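# Move one bottle from the cabinet onto the bench

## Task

Take exactly one bottle out of the cabinet and leave it standing upright on the bench, while the remaining two bottles stay inside the cabinet.

## Robot and tools

Robot: two arms, left_arm and right_arm, each riding its own carriage (left_rail, right_rail) on one shared floor track. Each arm has a two-finger gripper whose fingers cannot fold. left_rail is always the carriage on the +y side; these names do not match sides in the images.

Scene frame (all reported positions, in metres): fixed to the table, z = 0 at the table top, +z up, +x the direction the arms face, +y to their left. The track runs along y at x = 0, y = 0 at its middle; the table edge is at x = 0.17. An arm's base sits at x = 0, y = its carriage position_m, z = 0.04. Reported hand poses can be a few centimetres off, more at long reach. The gripper's fingers point along its own +z and open and close along its own y; end_effector_position is the point between the closed pads, and fingertips reach roughly 9 to 33 mm past it depending on opening.

execute_actions: argument actions, a list run in order. Each action may hold rows, steps, until, and rail commands. rows is up to 15 rows, each one control step (1/30 s). Every row is a single list of 18 numbers in [-1, 1] covering both arms: left_arm dx, dy, dz, rx, ry, rz, then left_gripper position, force_limit, speed, then the same nine for right_arm/right_gripper. The six pose numbers are an offset, not a pose: counted from that arm's Hand target as it stood when the action began, along that Hand target's own axes, with 1.0 = 0.6 m or 180 degrees; rx, ry, rz form one rotation vector. Every row in an action counts from the same start, so sending the same offset in a later action moves the arm further. steps: 1 to 450, at least one per row, default 15; after the last row the arms keep heading for that row's target. Ramp offsets up gradually (about 0.01 per row is 0.18 m/s) so a held bottle is not jerked. Orientation commands are clipped to within 32 degrees of the current one each step. To leave a gripper unchanged, resend its previous three numbers; 0 is a real command.

Gripper numbers: position +1 = fully open (140 mm), pads touch near -0.8, -1 = close until blocked. force_limit sets pad force (about 14 N at -1, 40 N at 0, 58 N at +1); speed sets closing rate (about 30, 140, 250 mm/s at -1, 0, +1); faster closes grip harder. Both start at +1. After closing, confirm object_status = 2 (stopped on something while closing); 0 = moving, 1 = blocked while opening, 3 = reached command or pads met. position_measured is in counts: 3 open, 75 about 100 mm, 139 about 60 mm, 200 about 20 mm, 230 pads together.

Rails: inside an action put {"left_rail": {"position_m": x}} (left -0.8 to 1.5 m, right -1.5 to 0.8 m), optionally speed_m_s 0.01 to 1 and acceleration_factor 0.1 to 1; {"stop": true} brakes it. position_m is an absolute place on the track. Then wait with an action like {"steps": n, "until": {"left_rail": {"position_status": ["!=", "moving"]}}}. until only reads rail fields; comparisons are =, !=, <, <=, >, >=; {"all"/"any": {"status": "ended"}} also exist. Carriages stay about 0.7 m apart; send goals at least 0.78 m from the other. Let a carriage arrive before aiming its arm at scene points. Statuses: moving, done, stopped, contact_stop, time_out, stopped_with_arm, stopped_for_other_arm, stopped_for_other_carriage; position_answer taken or not_taken. Any out-of-range value rejects the whole call. cameras: list of names, ["all"], or []; images come with an empty actions list or when asked.

move: target is one 18-number row or a list of up to 15 rows, same layout and scale as rows, every row an offset from the Hand targets at the move's start (not from the previous row). It plans straight paths, ending together, within 10 s. speed: m/s, 0.002 to 3.6, default 0.25 (turning capped at twice that in rad/s), one value or one per target. blend: metres of corner rounding per target, 0 = stop at each. stop_force: 3 to 120 N for both arms; a path ends when the wrist sensor feels that much resistance; unreliable while the gripper rotates, and a tipping bottle may go unfelt. zero (with stop_force only, default true) rezeros first. blocking=false returns after about 0.5 s while it runs; not allowed with stop_force; use wait or stop before more rows or moves. The result adds a move: line, e.g. done, off_target, moving, held, fault, plus limits=paced or limits=held. Paths do not avoid obstacles; avoid sweeping near an arm's own base.

wait: seconds 0 to 10, holding last commands. stop: brakes a running move (fingers and rails continue). zoom_image: camera (cam_high, cam_low, cam_front, cam_side, cam_left_wrist, cam_right_wrist) and region [x0, y0, x1, y1] in pixels, at most 504 by 504, of its latest image. zero_wrist_force: arm left_arm or right_arm. finished_scene: scene 1 or 2; ends the scene irreversibly, so the bottle must already stand on the bench unaided.

Results show Joint positions (rail, shoulder pan, shoulder lift, elbow, wrist 1, wrist 2, wrist 3), velocities, torques, Motor temperatures, Wrist force/torque in the gripper's axes, Wrist depth grids (7x7, mm), Hand target, and Tool commands.

Avoid: anything dropping off the table, onto the track or the metal strip (fails the scene); knocking the other two bottles out; grippers or carriages pressing each other; hard hits on the cabinet. An outside force near 150 N, or joint torque over limits (142 N m big joints, about 23.7 N m wrist joints), halts that arm for 10 s. Commanding a pose beyond a firm contact can trigger this. Long loaded or stretched holds heat motors; 85 °C locks the arm for 30 to 60 s. Release or place bottles only when at rest.

Each tool is called after "Emit:" as a command line: name --argument value for each argument, lists and objects as JSON in quotes; but a table of rows of numbers goes row by row, as --pt "numbers of a row", without its own name.

## Session

Emit:
execute_actions --actions '[]'

Scene clock: 0.00 s.
left_arm: end_effector_position=(+0.3456, +1.0123, +0.5800) position_measured=3 object_status=3 end_effector_quat_wxyz=(+0.000, +0.000, +1.000, +0.000) | right_arm: end_effector_position=(+0.3456, -1.0429, +0.5800) position_measured=3 object_status=3 end_effector_quat_wxyz=(+0.000, +0.000, +1.000, +0.000)
Joint positions: left_arm=[0.985 -0.316 -1.725 0.971 -0.816 -1.571 -0.316] | right_arm=[-1.07 -0.316 -1.725 0.971 -0.816 -1.571 -0.316]
Joint velocities: within noise
Joint torques (N m): no reading
Motor temperatures (°C): left_arm=[40 32 42 40 45 36] | right_arm=[35 33 34 35 40 43]
Wrist force (N): no reading
Wrist torque (N m): no reading
Wrist force, peak (N): no reading
Wrist depth (mm): cam_left_wrist=[653 649 651 679 659 661 661 / 679 682 688 677 688 697 688 / 717 720 710 724 703 724 754 / 749 146 - - 795 757 732 / 105 119 816 871 810 145 109 / 871 864 - - 874 - - / 1942 1977 1977 1701 2239 1925 -] | cam_right_wrist=[649 660 660 668 625 649 641 / 709 693 700 689 685 687 678 / 744 739 742 727 718 720 722 / 792 138 781 778 806 759 133 / - 120 846 803 803 821 114 / - 2060 1935 908 908 890 - / - 2203 2119 2041 2139 2139 1969]
Hand target: left_arm +0.3456, +1.0123, +0.5800; +0.000, +0.000, +1.000, +0.000 | right_arm +0.3456, -1.0429, +0.5800; +0.000, +0.000, +1.000, +0.000
Tool commands: left_gripper/position=+1.0 left_gripper/force_limit=+1.0 left_gripper/speed=+1.0 right_gripper/position=+1.0 right_gripper/force_limit=+1.0 right_gripper/speed=+1.0
left_rail: position_m=0.985 position_status=done
right_rail: position_m=-1.070 position_status=done

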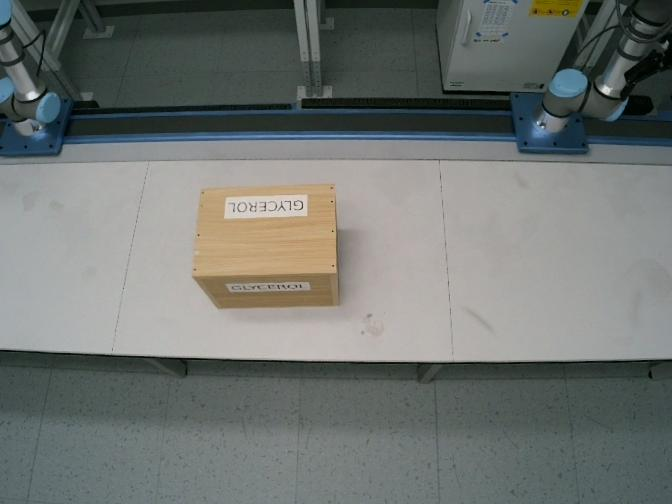

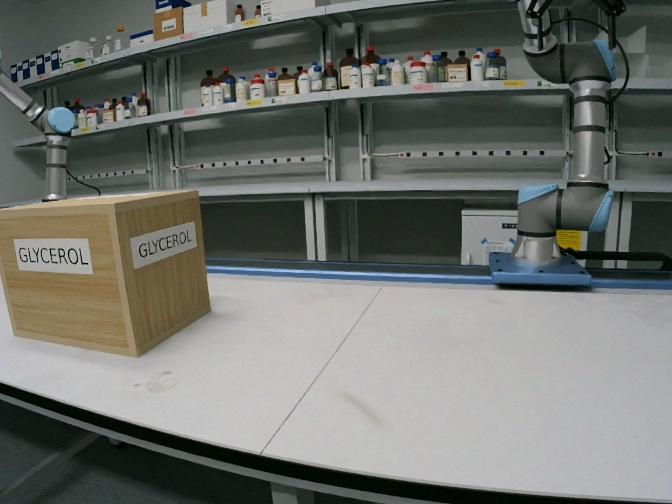

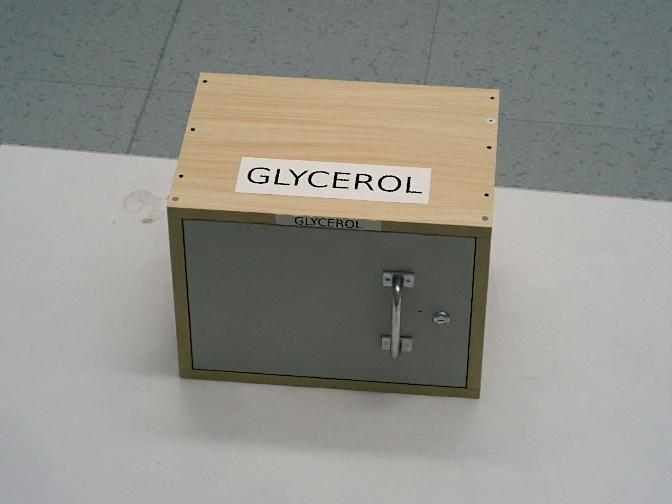

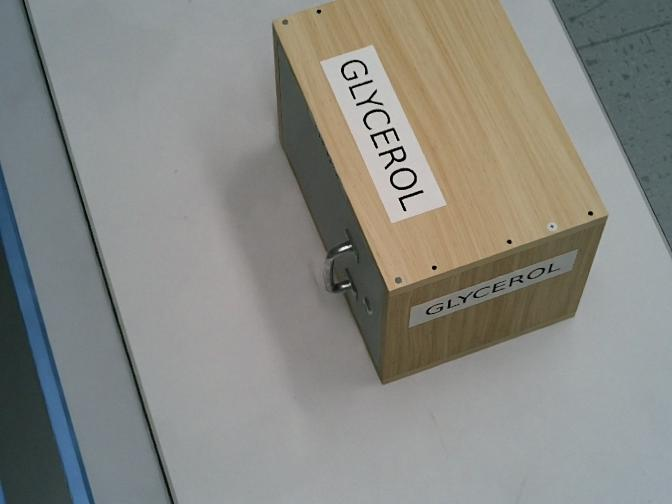

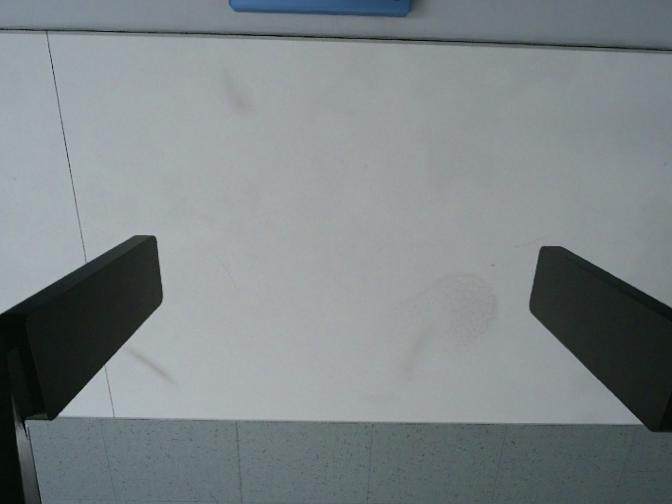

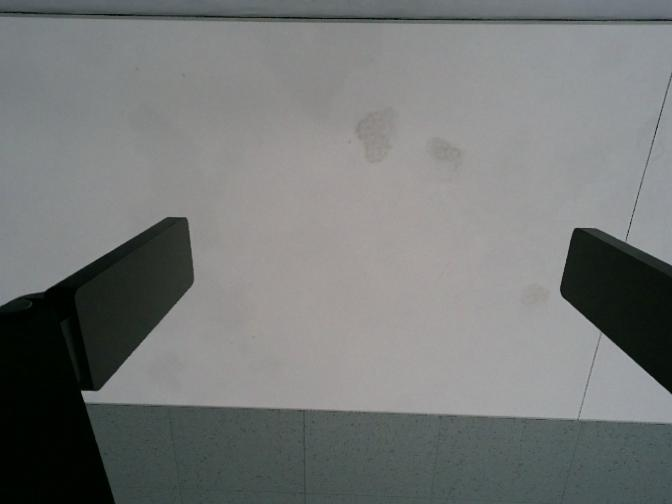

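Emit:
zoom_image --camera "cam_front" --region '[360, 230, 500, 400]'

Emit:
zoom_image --camera "cam_side" --region '[260, 180, 440, 400]'

Scaled by 2.965.

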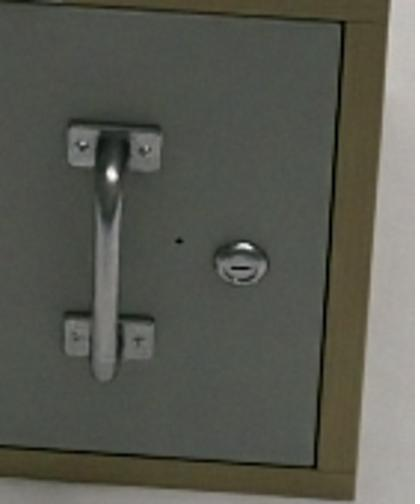

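Scaled by 2.291.

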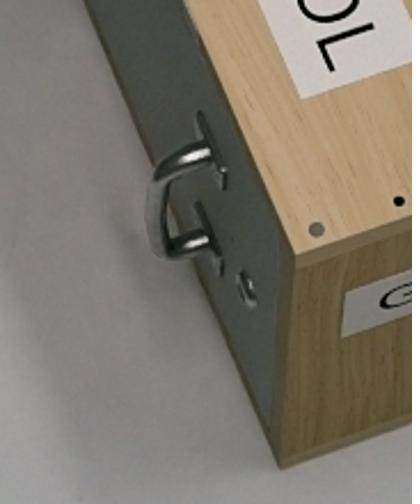

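Emit:
execute_actions --actions '[{"right_rail":{"position_m":-0.65,"acceleration_factor":0.6},"steps":200,"until":{"right_rail":{"position_status":["!=","moving"]}}}]'

Emit:
move --target '[0,0,0,0,0,0,1,-1,-1, 0,0,0,0,0,0.5,1,-1,-1]' --speed 0.6

Emit:
move --target '[0,0,0,0,0,0,1,-1,-1, 0,0,0,0,0,0.5,1,-1,-1]' --speed 0.6

Scene clock: 126.80 s.
left_arm: end_effector_position=(+0.3456, +1.0123, +0.5800) position_measured=3 object_status=3 end_effector_quat_wxyz=(+0.000, +0.000, +1.000, +0.000) | right_arm: end_effector_position=(+0.3456, -0.6228, +0.5800) position_measured=3 object_status=3 end_effector_quat_wxyz=(+0.000, +0.000, +1.000, +0.000)
Joint positions: left_arm=[0.985 -0.316 -1.725 0.971 -0.816 -1.571 -0.316] | right_arm=[-0.65 -0.316 -1.725 0.971 -0.816 -1.571 -0.316]
Joint torques (N m): left_arm=[-0.38 -11.92 -16.83 -2.58 0.32 -0.15] | right_arm=[0.32 -10.23 -20.26 -3.25 -0.15 0.04]
Wrist force (N): left_arm=[0.3 0.0 0.0] | right_arm=[-0.3 0.1 0.0]
Wrist torque (N m): left_arm=[0.00 -0.05 0.00] | right_arm=[0.01 0.08 0.00]
Wrist force, peak (N): left_arm=[0.1 0.8 -0.1] | right_arm=[-0.1 0.9 0.0]
Wrist depth (mm): cam_left_wrist=[653 657 655 659 661 657 663 / 657 677 669 684 684 688 684 / 746 744 715 720 765 736 744 / - 139 784 762 757 757 749 / 105 807 807 778 789 798 109 / 881 871 885 878 903 - - / 1925 1960 1977 1977 1995 2013 -] | cam_right_wrist=[672 658 664 658 647 649 641 / 706 704 693 695 683 687 700 / 752 747 747 732 727 739 730 / 812 138 789 786 783 754 141 / - 128 - 849 815 824 114 / - 916 2041 2445 897 866 656 / - 2119 2342 2099 1935 1987 2023]
Hand target: left_arm +0.3456, +1.0123, +0.5800; +0.000, +0.000, +1.000, +0.000 | right_arm +0.3456, -0.6228, +0.5800; +0.000, +0.000, +1.000, +0.000
Tool commands: left_gripper/position=+1.0 left_gripper/force_limit=+1.0 left_gripper/speed=+1.0 right_gripper/position=+1.0 right_gripper/force_limit=+1.0 right_gripper/speed=+1.0
left_rail: position_m=0.985 position_status=done
right_rail: position_m=-0.650 position_status=done

Scene clock: 129.10 s.
left_arm: end_effector_position=(+0.3456, +1.0123, +0.5800) position_measured=3 object_status=3 end_effector_quat_wxyz=(+0.000, +0.000, +1.000, +0.000) | right_arm: end_effector_position=(+0.3456, -0.6228, +0.5800) position_measured=3 object_status=3 end_effector_quat_wxyz=(+0.000, +0.707, +0.707, +0.000)
Joint positions: left_arm=[0.985 -0.316 -1.725 0.971 -0.816 -1.571 -0.316] | right_arm=[-0.65 -0.316 -1.725 0.971 -0.816 -1.571 1.254]
Joint torques (N m): left_arm=[0.3 -11.88 -16.54 -2.58 0.33 0.06] | right_arm=[14.2 -5.07 -30.45 -1.58 -2.28 1.45]
Wrist force (N): left_arm=[0.2 0.1 -0.1] | right_arm=[0.2 0.0 -0.2]
Wrist torque (N m): left_arm=[0.02 -0.03 0.00] | right_arm=[-0.01 -0.02 -0.05]
Wrist force, peak (N): left_arm=[0.4 0.7 -0.1] | right_arm=[-0.5 0.4 0.0]
Wrist depth (mm): cam_left_wrist=[653 647 640 659 655 659 655 / 675 677 - 638 686 659 708 / 717 713 729 - - 741 724 / - 746 789 767 759 744 773 / 105 792 807 798 825 145 109 / 878 878 - 896 867 - - / 1960 1977 1960 2013 2032 2032 -] | cam_right_wrist=[375 445 666 654 647 651 643 / 448 497 680 685 689 683 672 / 467 603 722 742 725 725 730 / 1698 137 800 786 773 749 140 / - 113 859 846 800 827 114 / - - 916 947 894 890 - / - 2041 1060 - 947 972 1918]
Hand target: left_arm +0.3456, +1.0123, +0.5800; +0.000, +0.000, +1.000, +0.000 | right_arm +0.3456, -0.6228, +0.5800; +0.000, +0.707, +0.707, +0.000
Off the commanded pose: left_arm 0.000 m, 0 deg | right_arm 0.000 m, 0 deg.
left_rail: position_m=0.985 position_status=done
right_rail: position_m=-0.650 position_status=done
move: done

Scene clock: 131.40 s.
left_arm: end_effector_position=(+0.3456, +1.0123, +0.5800) position_measured=3 object_status=3 end_effector_quat_wxyz=(+0.000, +0.000, +1.000, +0.000) | right_arm: end_effector_position=(+0.3456, -0.6228, +0.5800) position_measured=3 object_status=3 end_effector_quat_wxyz=(+0.000, +1.000, +0.000, +0.000)
Joint positions: left_arm=[0.985 -0.316 -1.725 0.971 -0.816 -1.571 -0.316] | right_arm=[-0.65 -0.316 -1.725 0.971 -0.816 -1.571 2.825]
Joint torques (N m): left_arm=[-0.6 -10.96 -16.21 -2.45 0.27 -0.15] | right_arm=[13.52 -5.23 -30.1 -1.53 -2.3 0.97]
Wrist force (N): left_arm=[0.1 0.2 -0.1] | right_arm=[0.0 0.2 -0.1]
Wrist torque (N m): left_arm=[0.05 -0.02 0.01] | right_arm=[0.03 0.00 -0.03]
Wrist force, peak (N): left_arm=[0.2 0.6 -0.4] | right_arm=[0.2 0.0 -0.6]
Wrist depth (mm): cam_left_wrist=[629 647 655 653 653 663 661 / 684 679 679 649 688 686 663 / 734 736 739 729 695 - 729 / 741 746 789 765 776 146 759 / 105 136 801 801 816 145 109 / 867 926 857 854 874 903 - / 1942 1977 1977 1977 1995 1960 -] | cam_right_wrist=[623 664 652 654 654 641 647 / 711 709 697 693 689 685 670 / 765 742 742 752 737 713 718 / 818 138 809 767 770 770 140 / - 113 558 695 759 - 114 / - 1987 517 553 1870 1839 1902 / - 1636 424 2099 2041 2099 1969]
Hand target: left_arm +0.3456, +1.0123, +0.5800; +0.000, +0.000, +1.000, +0.000 | right_arm +0.3456, -0.6228, +0.5800; +0.000, +1.000, +0.000, +0.000
Off the commanded pose: left_arm 0.000 m, 0 deg | right_arm 0.000 m, 0 deg.
left_rail: position_m=0.985 position_status=done
right_rail: position_m=-0.650 position_status=done
move: done

Emit:
move --target '[0,0,0,0,0,0,1,-1,-1, -0.1093,-0.7047,0.4,0,0.5,0,1,-1,-1]' --speed 0.3 --cameras '["all"]'

Scene clock: 146.13 s.
left_arm: end_effector_position=(+0.3456, +1.0123, +0.5800) position_measured=3 object_status=3 end_effector_quat_wxyz=(+0.000, +0.000, +1.000, +0.000) | right_arm: end_effector_position=(+0.2800, -0.1999, +0.3400) position_measured=3 object_status=3 end_effector_quat_wxyz=(+0.000, +0.707, +0.000, +0.707)
Joint positions: left_arm=[0.985 -0.316 -1.725 0.971 -0.816 -1.571 -0.316] | right_arm=[-0.65 1.34 -1.038 2.029 -4.129 -2.911 3.145]
Joint torques (N m): left_arm=[-0.27 -11.54 -16.42 -2.36 0.48 -0.09] | right_arm=[-14.09 -28.23 -24.21 -2.11 2.2 -1.37]
Wrist force (N): left_arm=[0.2 0.2 -0.2] | right_arm=[-4.0 0.3 -3.8]
Wrist torque (N m): left_arm=[0.04 -0.03 0.01] | right_arm=[-0.05 0.93 0.17]
Wrist force, peak (N): left_arm=[0.3 0.6 -0.2] | right_arm=[-5.0 -0.5 -3.3]
Wrist depth (mm): cam_left_wrist=[651 649 653 663 659 655 667 / 677 686 682 669 665 692 686 / 697 713 - - 706 724 722 / 754 137 765 789 773 145 734 / 105 136 810 819 767 145 109 / - 838 871 867 857 911 - / 1942 1995 1925 1960 2032 2013 -] | cam_right_wrist=[- - - - - - - / - - - - 5705 - - / 427 421 527 462 - - - / 342 138 351 351 3477 3836 127 / - 128 367 376 859 783 114 / - 399 402 402 597 610 576 / - 435 434 436 484 481 485]
Hand target: left_arm +0.3456, +1.0123, +0.5800; +0.000, +0.000, +1.000, +0.000 | right_arm +0.2800, -0.1999, +0.3400; +0.000, +0.707, +0.000, +0.707
Off the commanded pose: left_arm 0.000 m, 0 deg | right_arm 0.000 m, 0 deg.
left_rail: position_m=0.985 position_status=done
right_rail: position_m=-0.650 position_status=done
move: done

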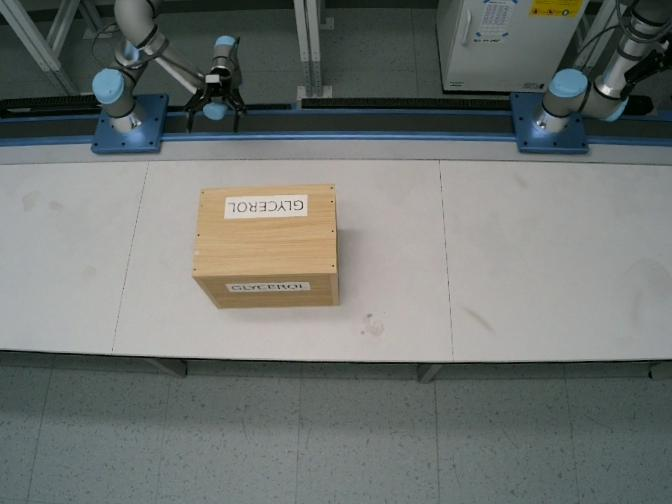

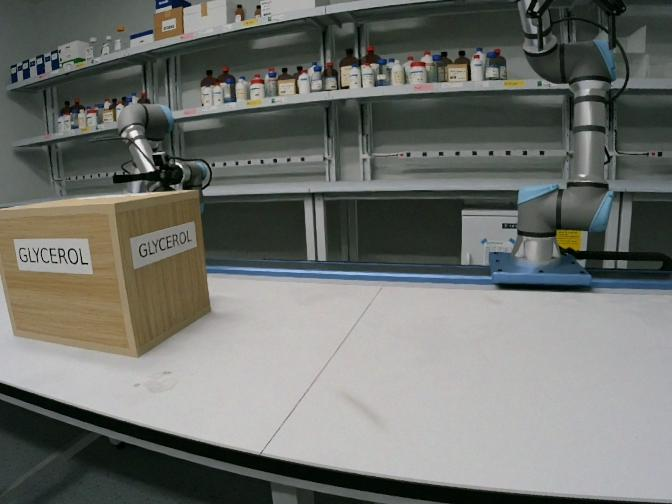

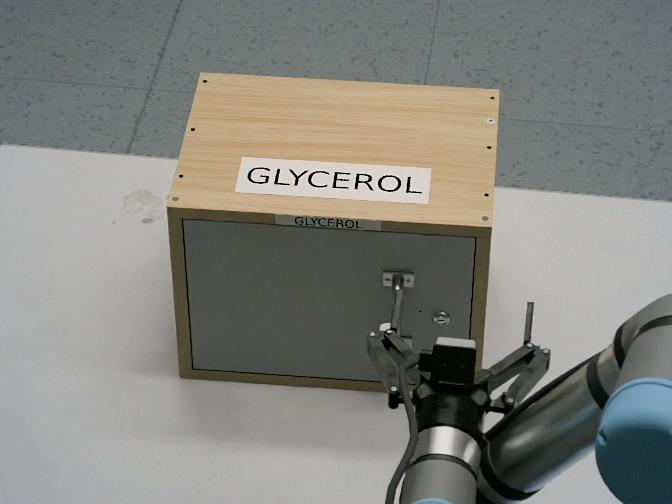

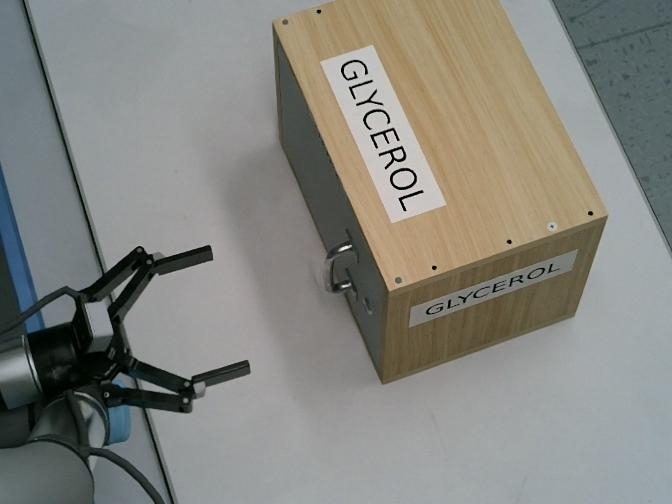

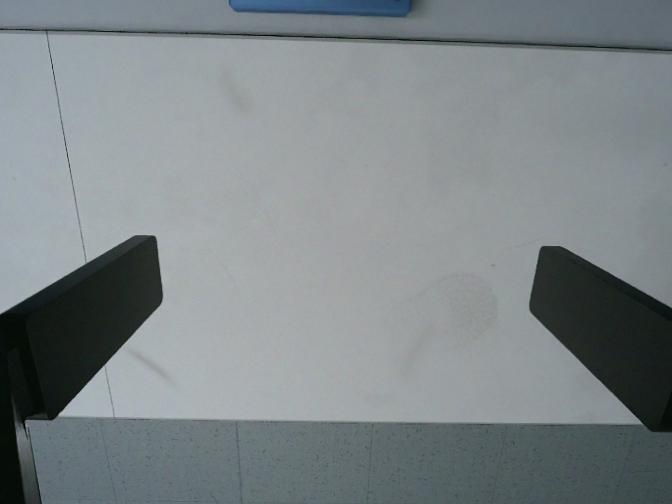

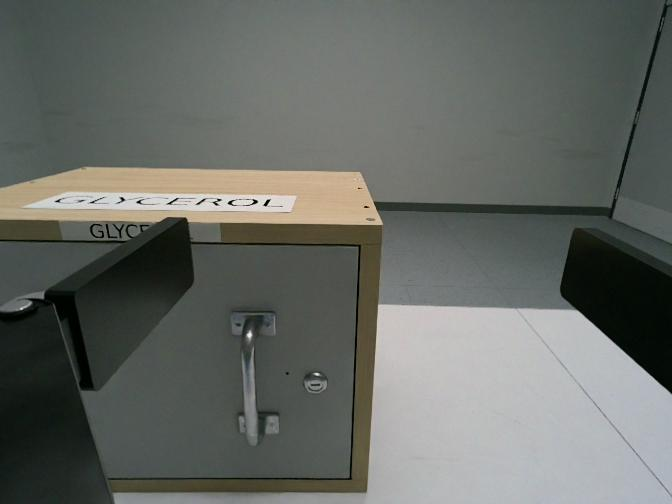

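Emit:
execute_actions --actions '[{"right_rail":{"position_m":-1.0},"left_rail":{"position_m":0.75},"steps":250,"until":{"all":{"status":"ended"}}}]'

Emit:
move --pt "0 0 0 0 0 0.5 1 -1 -1 0 0 0 0 0 0 1 -1 -1" --speed 0.6

Emit:
move --pt "0 0 0 0 0 0.5 1 -1 -1 0 0 0 0 0 0 1 -1 -1" --speed 0.6

Scene clock: 367.53 s.
left_arm: end_effector_position=(+0.3456, +0.7772, +0.5800) position_measured=3 object_status=3 end_effector_quat_wxyz=(+0.000, +0.000, +1.000, +0.000) | right_arm: end_effector_position=(+0.2800, -0.5499, +0.3400) position_measured=3 object_status=3 end_effector_quat_wxyz=(+0.000, +0.707, +0.000, +0.707)
Joint positions: left_arm=[0.75 -0.316 -1.725 0.971 -0.816 -1.571 -0.316] | right_arm=[-1 1.34 -1.037 2.028 -4.133 -2.911 3.142]
Joint torques (N m): left_arm=[0.26 -11.9 -15.9 -2.32 0.39 0.06] | right_arm=[-10.26 -29.72 -14.57 -0.57 1.23 -1.12]
Wrist force (N): left_arm=[0.3 0.3 -0.4] | right_arm=[-3.9 0.3 -3.7]
Wrist torque (N m): left_arm=[0.07 -0.06 0.01] | right_arm=[-0.06 0.92 0.17]
Wrist force, peak (N): left_arm=[0.3 1.7 -0.1] | right_arm=[-4.1 0.0 -3.8]
Wrist depth (mm): cam_left_wrist=[651 653 653 651 659 663 665 / 677 699 682 684 684 - - / 720 720 - 708 727 732 746 / 744 736 729 767 736 746 746 / 105 128 831 854 847 145 109 / 881 871 914 903 874 864 - / 2032 1960 1892 2032 2110 2032 -] | cam_right_wrist=[- - - - - - - / - 5705 - - - - 4734 / 502 6544 - - - - 3225 / 452 138 4198 4120 4198 3973 127 / - 119 797 812 803 742 114 / - 595 592 595 598 601 575 / - 472 475 477 481 482 487]
Hand target: left_arm +0.3456, +0.7772, +0.5800; +0.000, +0.000, +1.000, +0.000 | right_arm +0.2800, -0.5499, +0.3400; +0.000, +0.707, +0.000, +0.707
Tool commands: left_gripper/position=+1.0 left_gripper/force_limit=-1.0 left_gripper/speed=-1.0 right_gripper/position=+1.0 right_gripper/force_limit=-1.0 right_gripper/speed=-1.0
Off the commanded pose: left_arm 0.000 m, 0 deg | right_arm 0.000 m, 0 deg.
left_rail: position_m=0.750 position_status=done
right_rail: position_m=-1.000 position_status=done

Scene clock: 369.83 s.
left_arm: end_effector_position=(+0.3456, +0.7772, +0.5800) position_measured=3 object_status=3 end_effector_quat_wxyz=(+0.000, +0.707, +0.707, +0.000) | right_arm: end_effector_position=(+0.2800, -0.5499, +0.3400) position_measured=3 object_status=3 end_effector_quat_wxyz=(+0.000, +0.707, +0.000, +0.707)
Joint positions: left_arm=[0.75 -0.316 -1.725 0.971 -0.816 -1.571 1.254] | right_arm=[-1 1.34 -1.037 2.028 -4.133 -2.911 3.142]
Joint torques (N m): left_arm=[6.2 -1.39 -23.63 -0.96 -0.95 2.58] | right_arm=[-7.21 -28.51 -5.26 0.39 0 -1.09]
Wrist force (N): left_arm=[0.2 0.1 0.1] | right_arm=[-3.6 0.2 -3.5]
Wrist torque (N m): left_arm=[0.03 -0.04 -0.03] | right_arm=[-0.08 0.85 0.17]
Wrist force, peak (N): left_arm=[0.5 0.6 0.1] | right_arm=[-4.1 0.1 -3.7]
Wrist depth (mm): cam_left_wrist=[378 629 679 647 699 657 645 / 420 636 708 - 682 684 671 / 451 598 732 744 724 - - / 472 147 776 767 767 749 1663 / 105 128 831 819 807 - 109 / 1925 867 871 864 878 - - / 1860 918 958 911 813 896 -] | cam_right_wrist=[- - - - - - - / - - - - - - - / 513 608 - - - - 4734 / 451 138 3589 4198 4279 4363 126 / - 128 852 773 812 773 114 / - 593 560 593 598 605 579 / - 471 471 474 482 487 489]
Hand target: left_arm +0.3456, +0.7772, +0.5800; +0.000, +0.707, +0.707, +0.000 | right_arm +0.2800, -0.5499, +0.3400; +0.000, +0.707, +0.000, +0.707
Off the commanded pose: left_arm 0.000 m, 0 deg | right_arm 0.000 m, 0 deg.
left_rail: position_m=0.750 position_status=done
right_rail: position_m=-1.000 position_status=done
move: done

Scene clock: 372.13 s.
left_arm: end_effector_position=(+0.3456, +0.7772, +0.5800) position_measured=3 object_status=3 end_effector_quat_wxyz=(+0.000, +1.000, +0.000, +0.000) | right_arm: end_effector_position=(+0.2800, -0.5499, +0.3400) position_measured=3 object_status=3 end_effector_quat_wxyz=(+0.000, +0.707, +0.000, +0.707)
Joint positions: left_arm=[0.75 -0.316 -1.725 0.971 -0.816 -1.571 2.825] | right_arm=[-1 1.34 -1.037 2.028 -4.133 -2.911 3.142]
Joint torques (N m): left_arm=[5.71 -0.82 -23.11 -0.87 -0.97 2.63] | right_arm=[-4.43 -29.6 -3.91 0.14 -0.61 -0.88]
Wrist force (N): left_arm=[0.0 -0.1 -0.2] | right_arm=[-3.6 0.1 -3.3]
Wrist torque (N m): left_arm=[-0.02 0.00 -0.03] | right_arm=[-0.10 0.87 0.16]
Wrist force, peak (N): left_arm=[0.2 0.7 0.0] | right_arm=[-4.0 0.2 -3.9]
Wrist depth (mm): cam_left_wrist=[647 651 647 649 623 649 644 / 677 682 684 682 679 692 684 / 722 717 722 710 715 729 701 / 759 749 784 789 759 744 807 / 105 795 757 715 801 135 109 / 1860 1638 509 553 851 1844 - / 1977 1483 425 2070 2013 1799 -] | cam_right_wrist=[- - - 4363 - 4837 5298 / - - - - - - - / 500 647 - - - - - / 452 138 4045 3973 4541 3836 126 / - 128 789 862 812 765 114 / - 590 597 552 606 605 584 / - 473 476 474 463 480 -]
Hand target: left_arm +0.3456, +0.7772, +0.5800; +0.000, +1.000, +0.000, +0.000 | right_arm +0.2800, -0.5499, +0.3400; +0.000, +0.707, +0.000, +0.707
Off the commanded pose: left_arm 0.000 m, 0 deg | right_arm 0.000 m, 0 deg.
left_rail: position_m=0.750 position_status=done
right_rail: position_m=-1.000 position_status=done
move: done

Emit:
move --target '[-0.0093,0.978,0.3,-0.0981,0.2367,0.2367,1,-1,-1, 0,0,0,0,0,0,1,-1,-1]' --speed 0.35 --cameras '["cam_left_wrist","cam_high"]'

Scene clock: 379.90 s.
left_arm: end_effector_position=(+0.3400, +0.1905, +0.4000) position_measured=3 object_status=3 end_effector_quat_wxyz=(+0.146, +0.854, -0.353, +0.353) | right_arm: end_effector_position=(+0.2800, -0.5499, +0.3400) position_measured=3 object_status=3 end_effector_quat_wxyz=(+0.000, +0.707, +0.000, +0.707)
Joint positions: left_arm=[0.75 -1.447 -1.668 1.84 -2.411 -1.121 2.638] | right_arm=[-1 1.34 -1.037 2.028 -4.133 -2.911 3.142]
Joint torques (N m): left_arm=[6.15 -11.21 -29.41 -5.26 -0.31 2.53] | right_arm=[6.21 -30.54 -5.65 0.15 -1.83 -0.38]
Wrist force (N): left_arm=[2.0 0.1 0.0] | right_arm=[-3.5 0.0 -3.3]
Wrist torque (N m): left_arm=[0.03 -0.50 -0.11] | right_arm=[-0.10 0.84 0.16]
Wrist force, peak (N): left_arm=[1.9 1.1 1.0] | right_arm=[-4.1 0.5 -3.9]
Wrist depth (mm): cam_left_wrist=[355 346 352 353 368 454 885 / 1756 318 313 322 400 778 744 / 644 510 288 370 640 649 690 / 600 585 406 472 - 145 629 / 105 127 546 553 556 - 109 / - 502 506 505 513 520 103 / - 466 469 472 475 490 494] | cam_right_wrist=[- - - - - - 3708 / - - 5562 - - - - / 508 645 - - 4541 - - / 453 138 3771 3903 3903 5057 126 / - 128 789 812 869 765 114 / - 593 595 595 575 610 555 / - 475 475 477 483 481 486]
Hand target: left_arm +0.3400, +0.1904, +0.4000; +0.147, +0.854, -0.353, +0.353 | right_arm +0.2800, -0.5499, +0.3400; +0.000, +0.707, +0.000, +0.707
Off the commanded pose: left_arm 0.000 m, 0 deg | right_arm 0.000 m, 0 deg.
left_rail: position_m=0.750 position_status=done
right_rail: position_m=-1.000 position_status=done
move: done
Images, in order (width x height): cam_high 672x504, cam_left_wrist 672x504.

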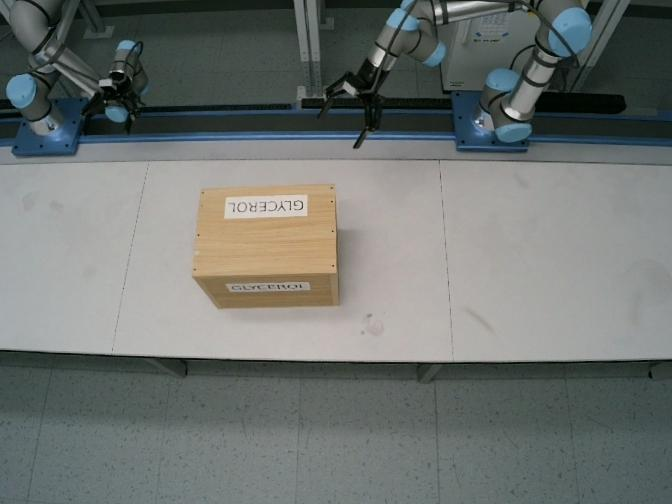

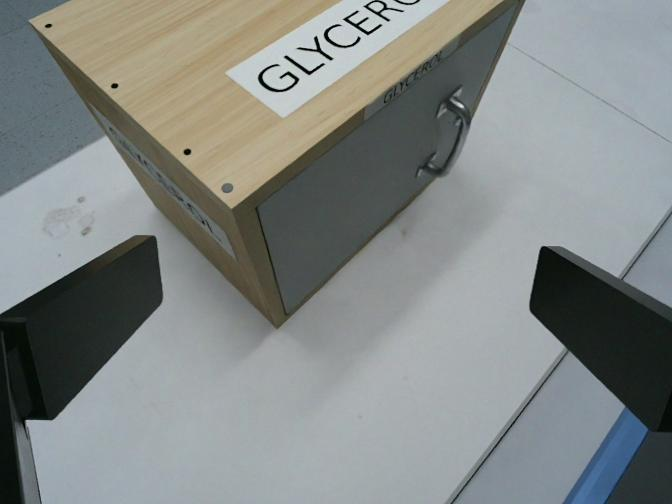

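Emit:
move --target '[0.0092,0.307,0.445,0.0982,0,-0.0982,-0.15,-1,-1, 0,0,0,0,0,0,1,-1,-1]' --speed 0.25 --cameras '["cam_left_wrist","cam_front","cam_side"]'

Scene clock: 419.90 s.
left_arm: end_effector_position=(+0.3460, -0.0761, +0.2151) position_measured=148 object_status=0 end_effector_quat_wxyz=(+0.066, +0.910, -0.160, +0.377) | right_arm: end_effector_position=(+0.2800, -0.5499, +0.3400) position_measured=3 object_status=3 end_effector_quat_wxyz=(+0.000, +0.707, +0.000, +0.707)
Joint positions: left_arm=[0.75 -1.563 -0.841 1.143 -2.21 -0.847 2.056] | right_arm=[-1 1.34 -1.037 2.028 -4.133 -2.911 3.142]
Joint torques (N m): left_arm=[7.12 -43.04 -29.24 -1.29 3.43 -2.64] | right_arm=[9.18 -29.76 -4.02 0.08 -1.88 -0.13]
Wrist force (N): left_arm=[1.8 -0.1 -0.2] | right_arm=[-3.8 0.4 -3.4]
Wrist torque (N m): left_arm=[-0.03 -0.51 0.05] | right_arm=[-0.03 0.90 0.16]
Wrist force, peak (N): left_arm=[1.9 -1.2 -1.5] | right_arm=[-3.8 0.5 -4.0]
Wrist depth (mm): cam_left_wrist=[150 160 177 193 218 242 549 / 174 189 211 229 266 479 489 / 210 227 264 288 412 433 438 / 255 289 166 382 156 403 394 / - 89 100 356 117 91 363 / - 75 71 329 331 69 70 / - - 304 306 - - 71] | cam_right_wrist=[- - - - - - - / - - - 4734 - - - / 498 5427 - - - - - / 449 138 4045 3973 3708 4198 126 / - 120 866 795 812 821 114 / - 590 566 600 606 611 579 / - 474 473 477 500 486 483]
Hand target: left_arm +0.3460, -0.0761, +0.2151; +0.066, +0.910, -0.160, +0.377 | right_arm +0.2800, -0.5499, +0.3400; +0.000, +0.707, +0.000, +0.707
Off the commanded pose: left_arm 0.000 m, 0 deg | right_arm 0.000 m, 0 deg.
left_rail: position_m=0.750 position_status=done
right_rail: position_m=-1.000 position_status=done
move: done
Images, in order (width x height): cam_front 672x504, cam_side 672x504, cam_left_wrist 672x504.

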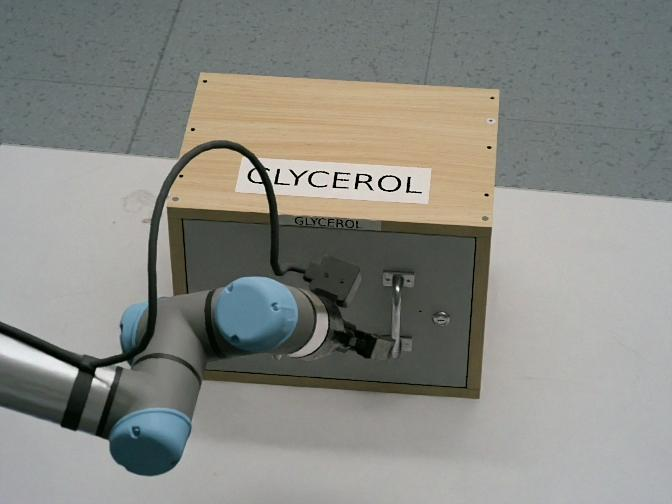

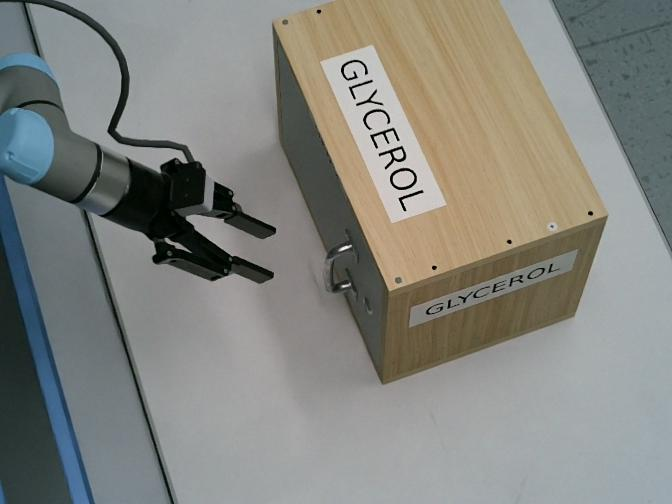

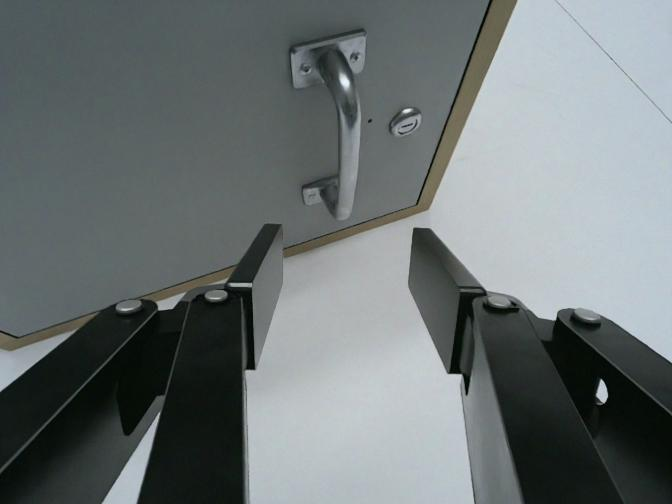

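Emit:
move --target '[-0.0483,0.035,0.0437,0.0473,0.1385,-0.0301,-0.22,-1,-1, 0,0,0,0,0,0,1,-1,-1]' --speed 0.2 --cameras '["cam_left_wrist","cam_front","cam_side"]'

Scene clock: 473.70 s.
left_arm: end_effector_position=(+0.3370, -0.0951, +0.1761) position_measured=157 object_status=3 end_effector_quat_wxyz=(+0.050, +0.816, -0.071, +0.571) | right_arm: end_effector_position=(+0.2800, -0.5499, +0.3400) position_measured=3 object_status=3 end_effector_quat_wxyz=(+0.000, +0.707, +0.000, +0.707)
Joint positions: left_arm=[0.75 -1.677 -0.632 1.135 -2.258 -0.356 1.767] | right_arm=[-1 1.34 -1.037 2.028 -4.133 -2.911 3.142]
Joint torques (N m): left_arm=[-5.15 -47.79 -27.22 -0.83 4.21 -2.65] | right_arm=[11.04 -30.97 -3.98 -0.14 -2.01 0.05]
Wrist force (N): left_arm=[2.3 -0.1 0.3] | right_arm=[-3.8 0.2 -3.4]
Wrist torque (N m): left_arm=[-0.01 -0.56 0.02] | right_arm=[-0.07 0.88 0.16]
Wrist force, peak (N): left_arm=[3.1 -0.7 0.0] | right_arm=[-4.0 0.3 -3.7]
Wrist depth (mm): cam_left_wrist=[186 192 203 210 221 235 3784 / 206 212 223 229 247 3919 773 / 228 237 251 262 282 588 598 / 255 267 270 301 302 447 453 / 277 89 96 345 109 91 366 / - 71 71 301 - 69 70 / - - 252 261 - - 72] | cam_right_wrist=[- - - - - - 6180 / - - - - - - 6180 / 500 639 - - - - - / 450 138 3708 - - - 126 / - 120 783 806 809 767 114 / - 568 593 598 627 608 581 / - 492 475 478 465 481 488]
Hand target: left_arm +0.3370, -0.0952, +0.1761; +0.050, +0.816, -0.071, +0.571 | right_arm +0.2800, -0.5499, +0.3400; +0.000, +0.707, +0.000, +0.707
Off the commanded pose: left_arm 0.000 m, 0 deg | right_arm 0.000 m, 0 deg.
left_rail: position_m=0.750 position_status=done
right_rail: position_m=-1.000 position_status=done
move: done
Images, in order (width x height): cam_front 672x504, cam_side 672x504, cam_left_wrist 672x504.

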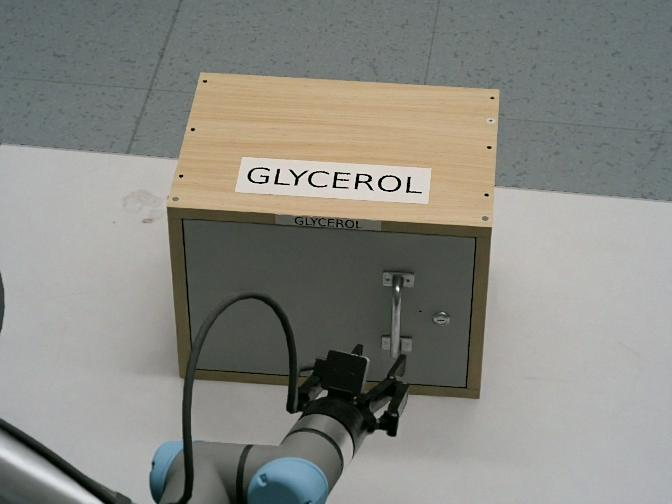

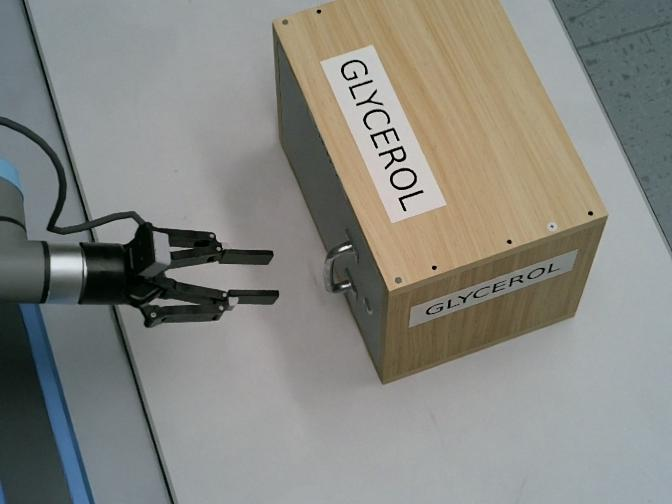

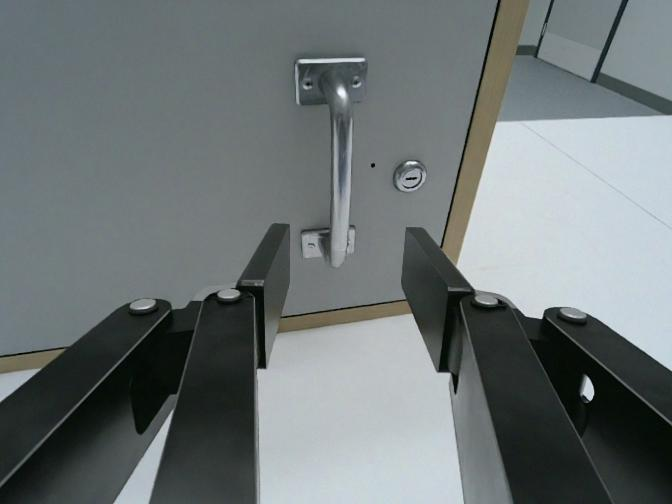

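Emit:
move --target '[0,-0.004,0.1133,0,0,0,-0.22,-1,-1, 0,0,0,0,0,0,1,-1,-1]' --speed 0.06 --stop_force 15 --cameras '["cam_left_wrist","cam_side"]'

Scene clock: 500.00 s.
left_arm: end_effector_position=(+0.4003, -0.1039, +0.1528) position_measured=157 object_status=3 end_effector_quat_wxyz=(+0.050, +0.816, -0.071, +0.571) | right_arm: end_effector_position=(+0.2800, -0.5499, +0.3400) position_measured=3 object_status=3 end_effector_quat_wxyz=(+0.000, +0.707, +0.000, +0.707)
Joint positions: left_arm=[0.75 -1.597 -0.528 1.048 -2.475 -0.378 1.982] | right_arm=[-1 1.34 -1.037 2.028 -4.133 -2.911 3.142]
Joint torques (N m): left_arm=[7.13 -49.85 -26.91 -4.57 0.74 2.69] | right_arm=[9.65 -31.96 -5.06 0.12 -1.92 0.45]
Wrist force (N): left_arm=[2.5 0.0 -0.2] | right_arm=[-3.4 -0.1 -3.6]
Wrist torque (N m): left_arm=[0.01 -0.60 -0.14] | right_arm=[-0.12 0.82 0.16]
Wrist force, peak (N): left_arm=[2.8 -0.4 -0.3] | right_arm=[-4.1 0.4 -3.8]
Wrist depth (mm): cam_left_wrist=[138 140 146 149 160 168 2523 / 151 154 162 156 180 190 4141 / 165 172 182 181 204 226 521 / 186 194 196 212 220 391 418 / - 89 96 259 120 91 339 / - 71 71 275 - 69 70 / - - 230 237 - - 72] | cam_right_wrist=[- - - - - - - / - - - - - - - / 502 600 - - - 6013 - / 452 138 3423 3648 3836 3771 125 / - 120 789 789 894 762 114 / - 587 687 611 576 649 571 / - 469 477 478 485 483 487]
Hand target: left_arm +0.4003, -0.1039, +0.1528; +0.050, +0.816, -0.071, +0.571 | right_arm +0.2800, -0.5499, +0.3400; +0.000, +0.707, +0.000, +0.707
Off the commanded pose: left_arm 0.000 m, 0 deg | right_arm 0.000 m, 0 deg.
left_rail: position_m=0.750 position_status=done
right_rail: position_m=-1.000 position_status=done
move: done
Images, in order (width x height): cam_side 672x504, cam_left_wrist 672x504.

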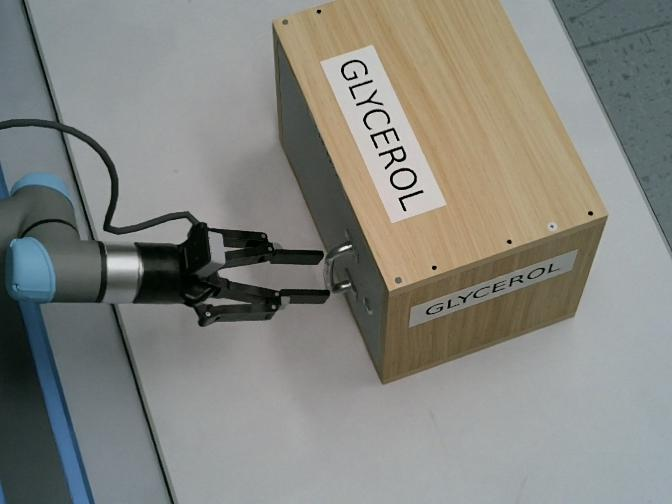

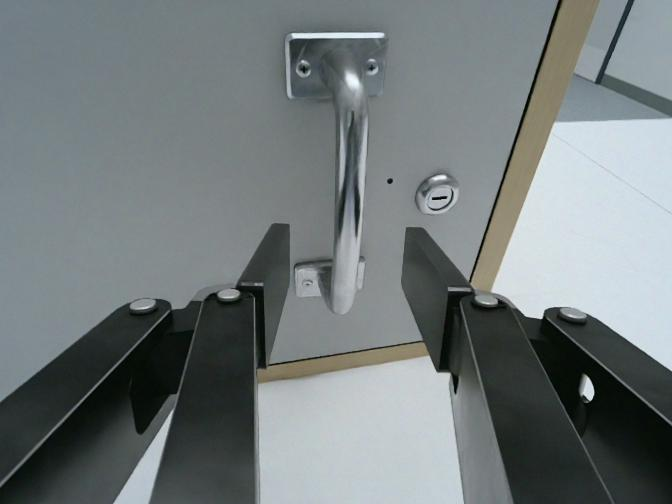

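Emit:
execute_actions --actions '[{"rows":[[0,0,0,0,0,0,-1,0.0,-1,0,0,0,0,0,0,1,-1,-1]],"steps":75}]' --cameras '["cam_left_wrist"]'

Scene clock: 512.57 s.
left_arm: end_effector_position=(+0.4003, -0.1039, +0.1528) position_measured=216 object_status=2 end_effector_quat_wxyz=(+0.050, +0.816, -0.071, +0.571) | right_arm: end_effector_position=(+0.2800, -0.5499, +0.3400) position_measured=3 object_status=3 end_effector_quat_wxyz=(+0.000, +0.707, +0.000, +0.707)
Joint positions: left_arm=[0.75 -1.597 -0.528 1.048 -2.475 -0.378 1.982] | right_arm=[-1 1.34 -1.037 2.028 -4.133 -2.911 3.142]
Joint torques (N m): left_arm=[6.65 -50.64 -11.05 -0.71 5.11 1.15] | right_arm=[10.68 -30.97 -5.25 -0.04 -1.95 0.57]
Wrist force (N): left_arm=[3.0 9.0 -3.5] | right_arm=[-3.5 0.2 -3.4]
Wrist torque (N m): left_arm=[-0.29 -0.63 -0.05] | right_arm=[-0.08 0.84 0.17]
Wrist force, peak (N): left_arm=[3.2 10.3 0.4] | right_arm=[-4.2 0.2 -3.8]
Wrist depth (mm): cam_left_wrist=[138 140 146 149 160 169 - / 151 154 162 156 180 190 706 / 166 172 182 182 204 226 523 / 187 195 209 165 236 394 416 / 213 213 91 87 95 273 337 / - - - - - 70 70 / - - - - - - -] | cam_right_wrist=[- 5298 - 4045 - - - / - - - - - - - / 513 576 - - - - - / 449 138 3771 3836 3836 4279 126 / - 120 792 792 806 742 114 / - 589 590 600 630 608 551 / - 476 476 476 484 483 488]
Hand target: left_arm +0.4003, -0.1039, +0.1528; +0.050, +0.816, -0.071, +0.571 | right_arm +0.2800, -0.5499, +0.3400; +0.000, +0.707, +0.000, +0.707
Off the commanded pose: left_arm 0.000 m, 0 deg | right_arm 0.000 m, 0 deg.
left_rail: position_m=0.750 position_status=done
right_rail: position_m=-1.000 position_status=done
Images, in order (width x height): cam_left_wrist 672x504.

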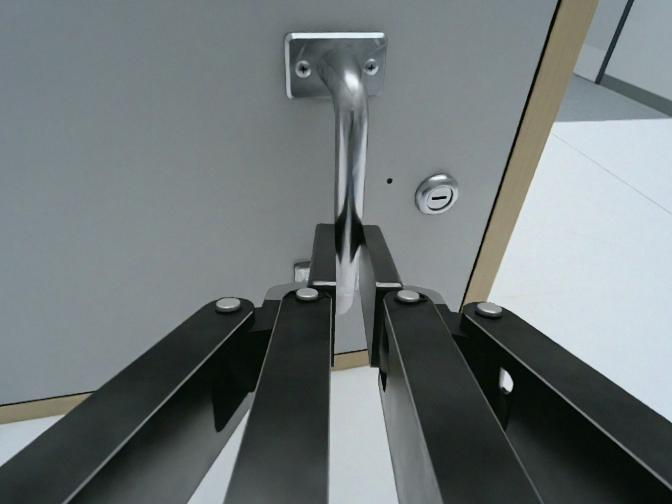

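Emit:
move --target '[-0.0135,-0.0022,-0.0371,-0.0196,0,0.0071,-1,0,-1, 0,0,0,0,0,0,1,-1,-1]' --speed 0.04 --stop_force 60 --cameras '["cam_left_wrist","cam_side","cam_front"]'

Scene clock: 534.13 s.
left_arm: end_effector_position=(+0.3772, -0.0985, +0.1528) position_measured=216 object_status=2 end_effector_quat_wxyz=(+0.069, +0.813, -0.098, +0.569) | right_arm: end_effector_position=(+0.2800, -0.5499, +0.3400) position_measured=3 object_status=3 end_effector_quat_wxyz=(+0.000, +0.707, +0.000, +0.707)
Joint positions: left_arm=[0.75 -1.622 -0.569 1.156 -2.633 -0.395 2.078] | right_arm=[-1 1.34 -1.037 2.028 -4.133 -2.911 3.142]
Joint torques (N m): left_arm=[-0.24 -68.04 -8.84 -3.79 2.26 2.56] | right_arm=[9.57 -32.01 -4.98 -0.1 -1.86 0.7]
Wrist force (N): left_arm=[3.2 12.0 2.3] | right_arm=[-4.1 0.2 -3.5]
Wrist torque (N m): left_arm=[-0.52 -0.65 0.00] | right_arm=[-0.06 0.97 0.17]
Wrist force, peak (N): left_arm=[5.7 17.1 2.1] | right_arm=[-3.8 0.4 -3.9]
Wrist depth (mm): cam_left_wrist=[- 141 146 150 159 164 2644 / 152 155 163 157 179 196 744 / 169 174 183 182 202 505 550 / 192 196 209 165 234 412 416 / 216 216 91 87 95 321 337 / - - - - - 70 70 / - - - - - - -] | cam_right_wrist=[- - - - - - - / - - - - - - - / 507 611 - - - - - / 452 138 3708 3903 3903 4944 126 / - 120 789 792 803 815 114 / - 578 592 595 562 608 - / - 472 475 480 478 482 469]
Hand target: left_arm +0.3772, -0.0985, +0.1528; +0.069, +0.813, -0.098, +0.569 | right_arm +0.2800, -0.5499, +0.3400; +0.000, +0.707, +0.000, +0.707
Off the commanded pose: left_arm 0.000 m, 0 deg | right_arm 0.000 m, 0 deg.
left_rail: position_m=0.750 position_status=done
right_rail: position_m=-1.000 position_status=done
move: done
Images, in order (width x height): cam_front 672x504, cam_side 672x504, cam_left_wrist 672x504.

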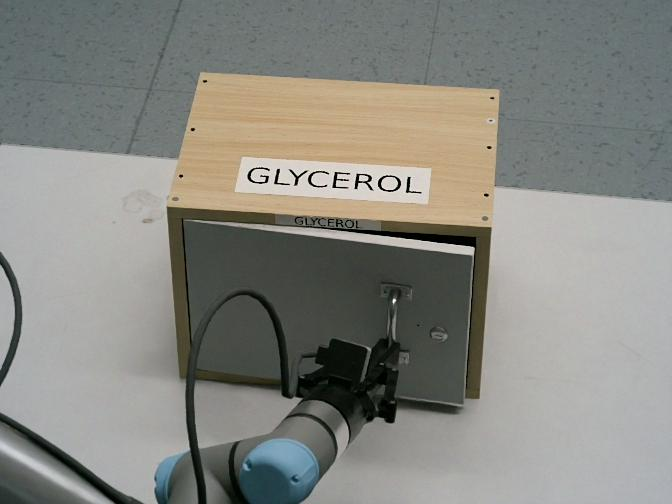

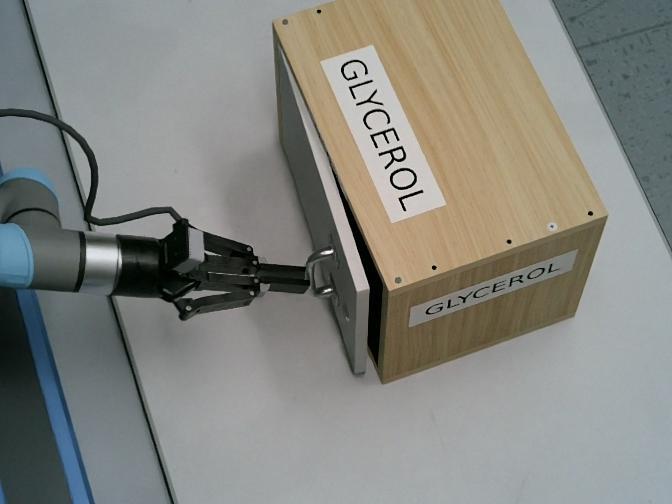

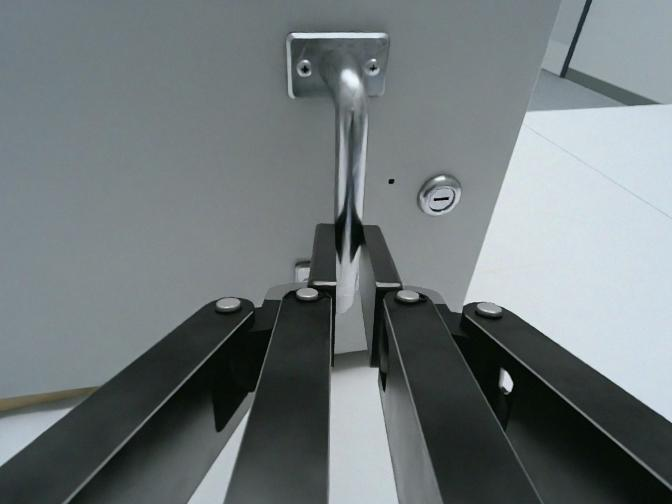

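Emit:
move --pt "-0.0270 -0.0092 -0.0742 -0.0392 0 0.0143 -1 0 -1 0 0 0 0 0 0 1 -1 -1" --pt "-0.0530 -0.0322 -0.1455 -0.0783 0 0.0285 -1 0 -1 0 0 0 0 0 0 1 -1 -1" --speed 0.06 --blend 0.01 --stop_force 60 --cameras '["cam_left_wrist"]'

Scene clock: 566.93 s.
left_arm: end_effector_position=(+0.2916, -0.0576, +0.1528) position_measured=216 object_status=2 end_effector_quat_wxyz=(+0.142, +0.794, -0.203, +0.556) | right_arm: end_effector_position=(+0.2800, -0.5499, +0.3400) position_measured=3 object_status=3 end_effector_quat_wxyz=(+0.000, +0.707, +0.000, +0.707)
Joint positions: left_arm=[0.75 -1.719 -0.718 1.557 -3.169 -0.492 2.394] | right_arm=[-1 1.34 -1.037 2.028 -4.133 -2.911 3.142]
Joint torques (N m): left_arm=[-11.08 -64.43 -12.79 -5.83 -0.31 2.61] | right_arm=[11.72 -33.6 -5.09 0.19 -2.03 0.79]
Wrist force (N): left_arm=[-2.3 -6.7 3.9] | right_arm=[-3.6 0.3 -3.3]
Wrist torque (N m): left_arm=[0.31 -0.83 -0.19] | right_arm=[-0.04 0.87 0.17]
Wrist force, peak (N): left_arm=[3.1 14.8 2.9] | right_arm=[-3.9 0.4 -3.9]
Wrist depth (mm): cam_left_wrist=[144 148 151 151 158 159 2613 / 161 163 164 159 177 178 804 / 179 183 189 185 199 200 546 / 204 210 214 165 226 396 416 / 235 230 91 87 95 322 338 / - - - - - 70 70 / - - - - - - -] | cam_right_wrist=[- 6180 6544 - - - - / - - - - - - - / 503 589 - - - - - / 449 138 4944 3836 3589 3771 126 / - 120 789 747 803 852 114 / - 587 590 598 606 605 576 / - 480 473 478 481 485 485]
Hand target: left_arm +0.2916, -0.0576, +0.1528; +0.142, +0.794, -0.203, +0.556 | right_arm +0.2800, -0.5499, +0.3400; +0.000, +0.707, +0.000, +0.707
Off the commanded pose: left_arm 0.000 m, 0 deg | right_arm 0.000 m, 0 deg.
left_rail: position_m=0.750 position_status=done
right_rail: position_m=-1.000 position_status=done
move: done
Images, in order (width x height): cam_left_wrist 672x504.

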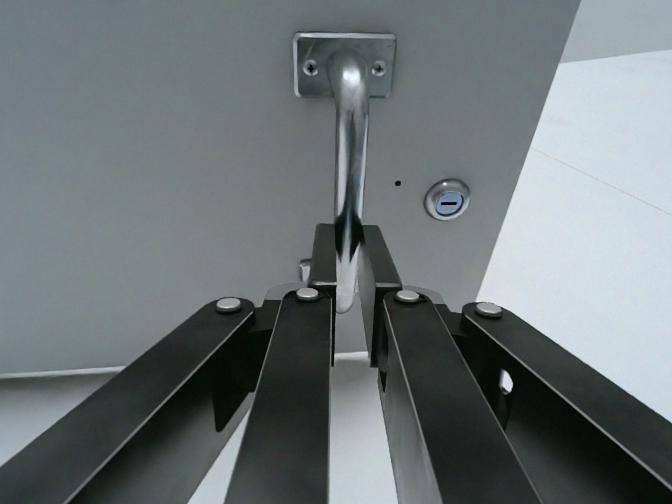

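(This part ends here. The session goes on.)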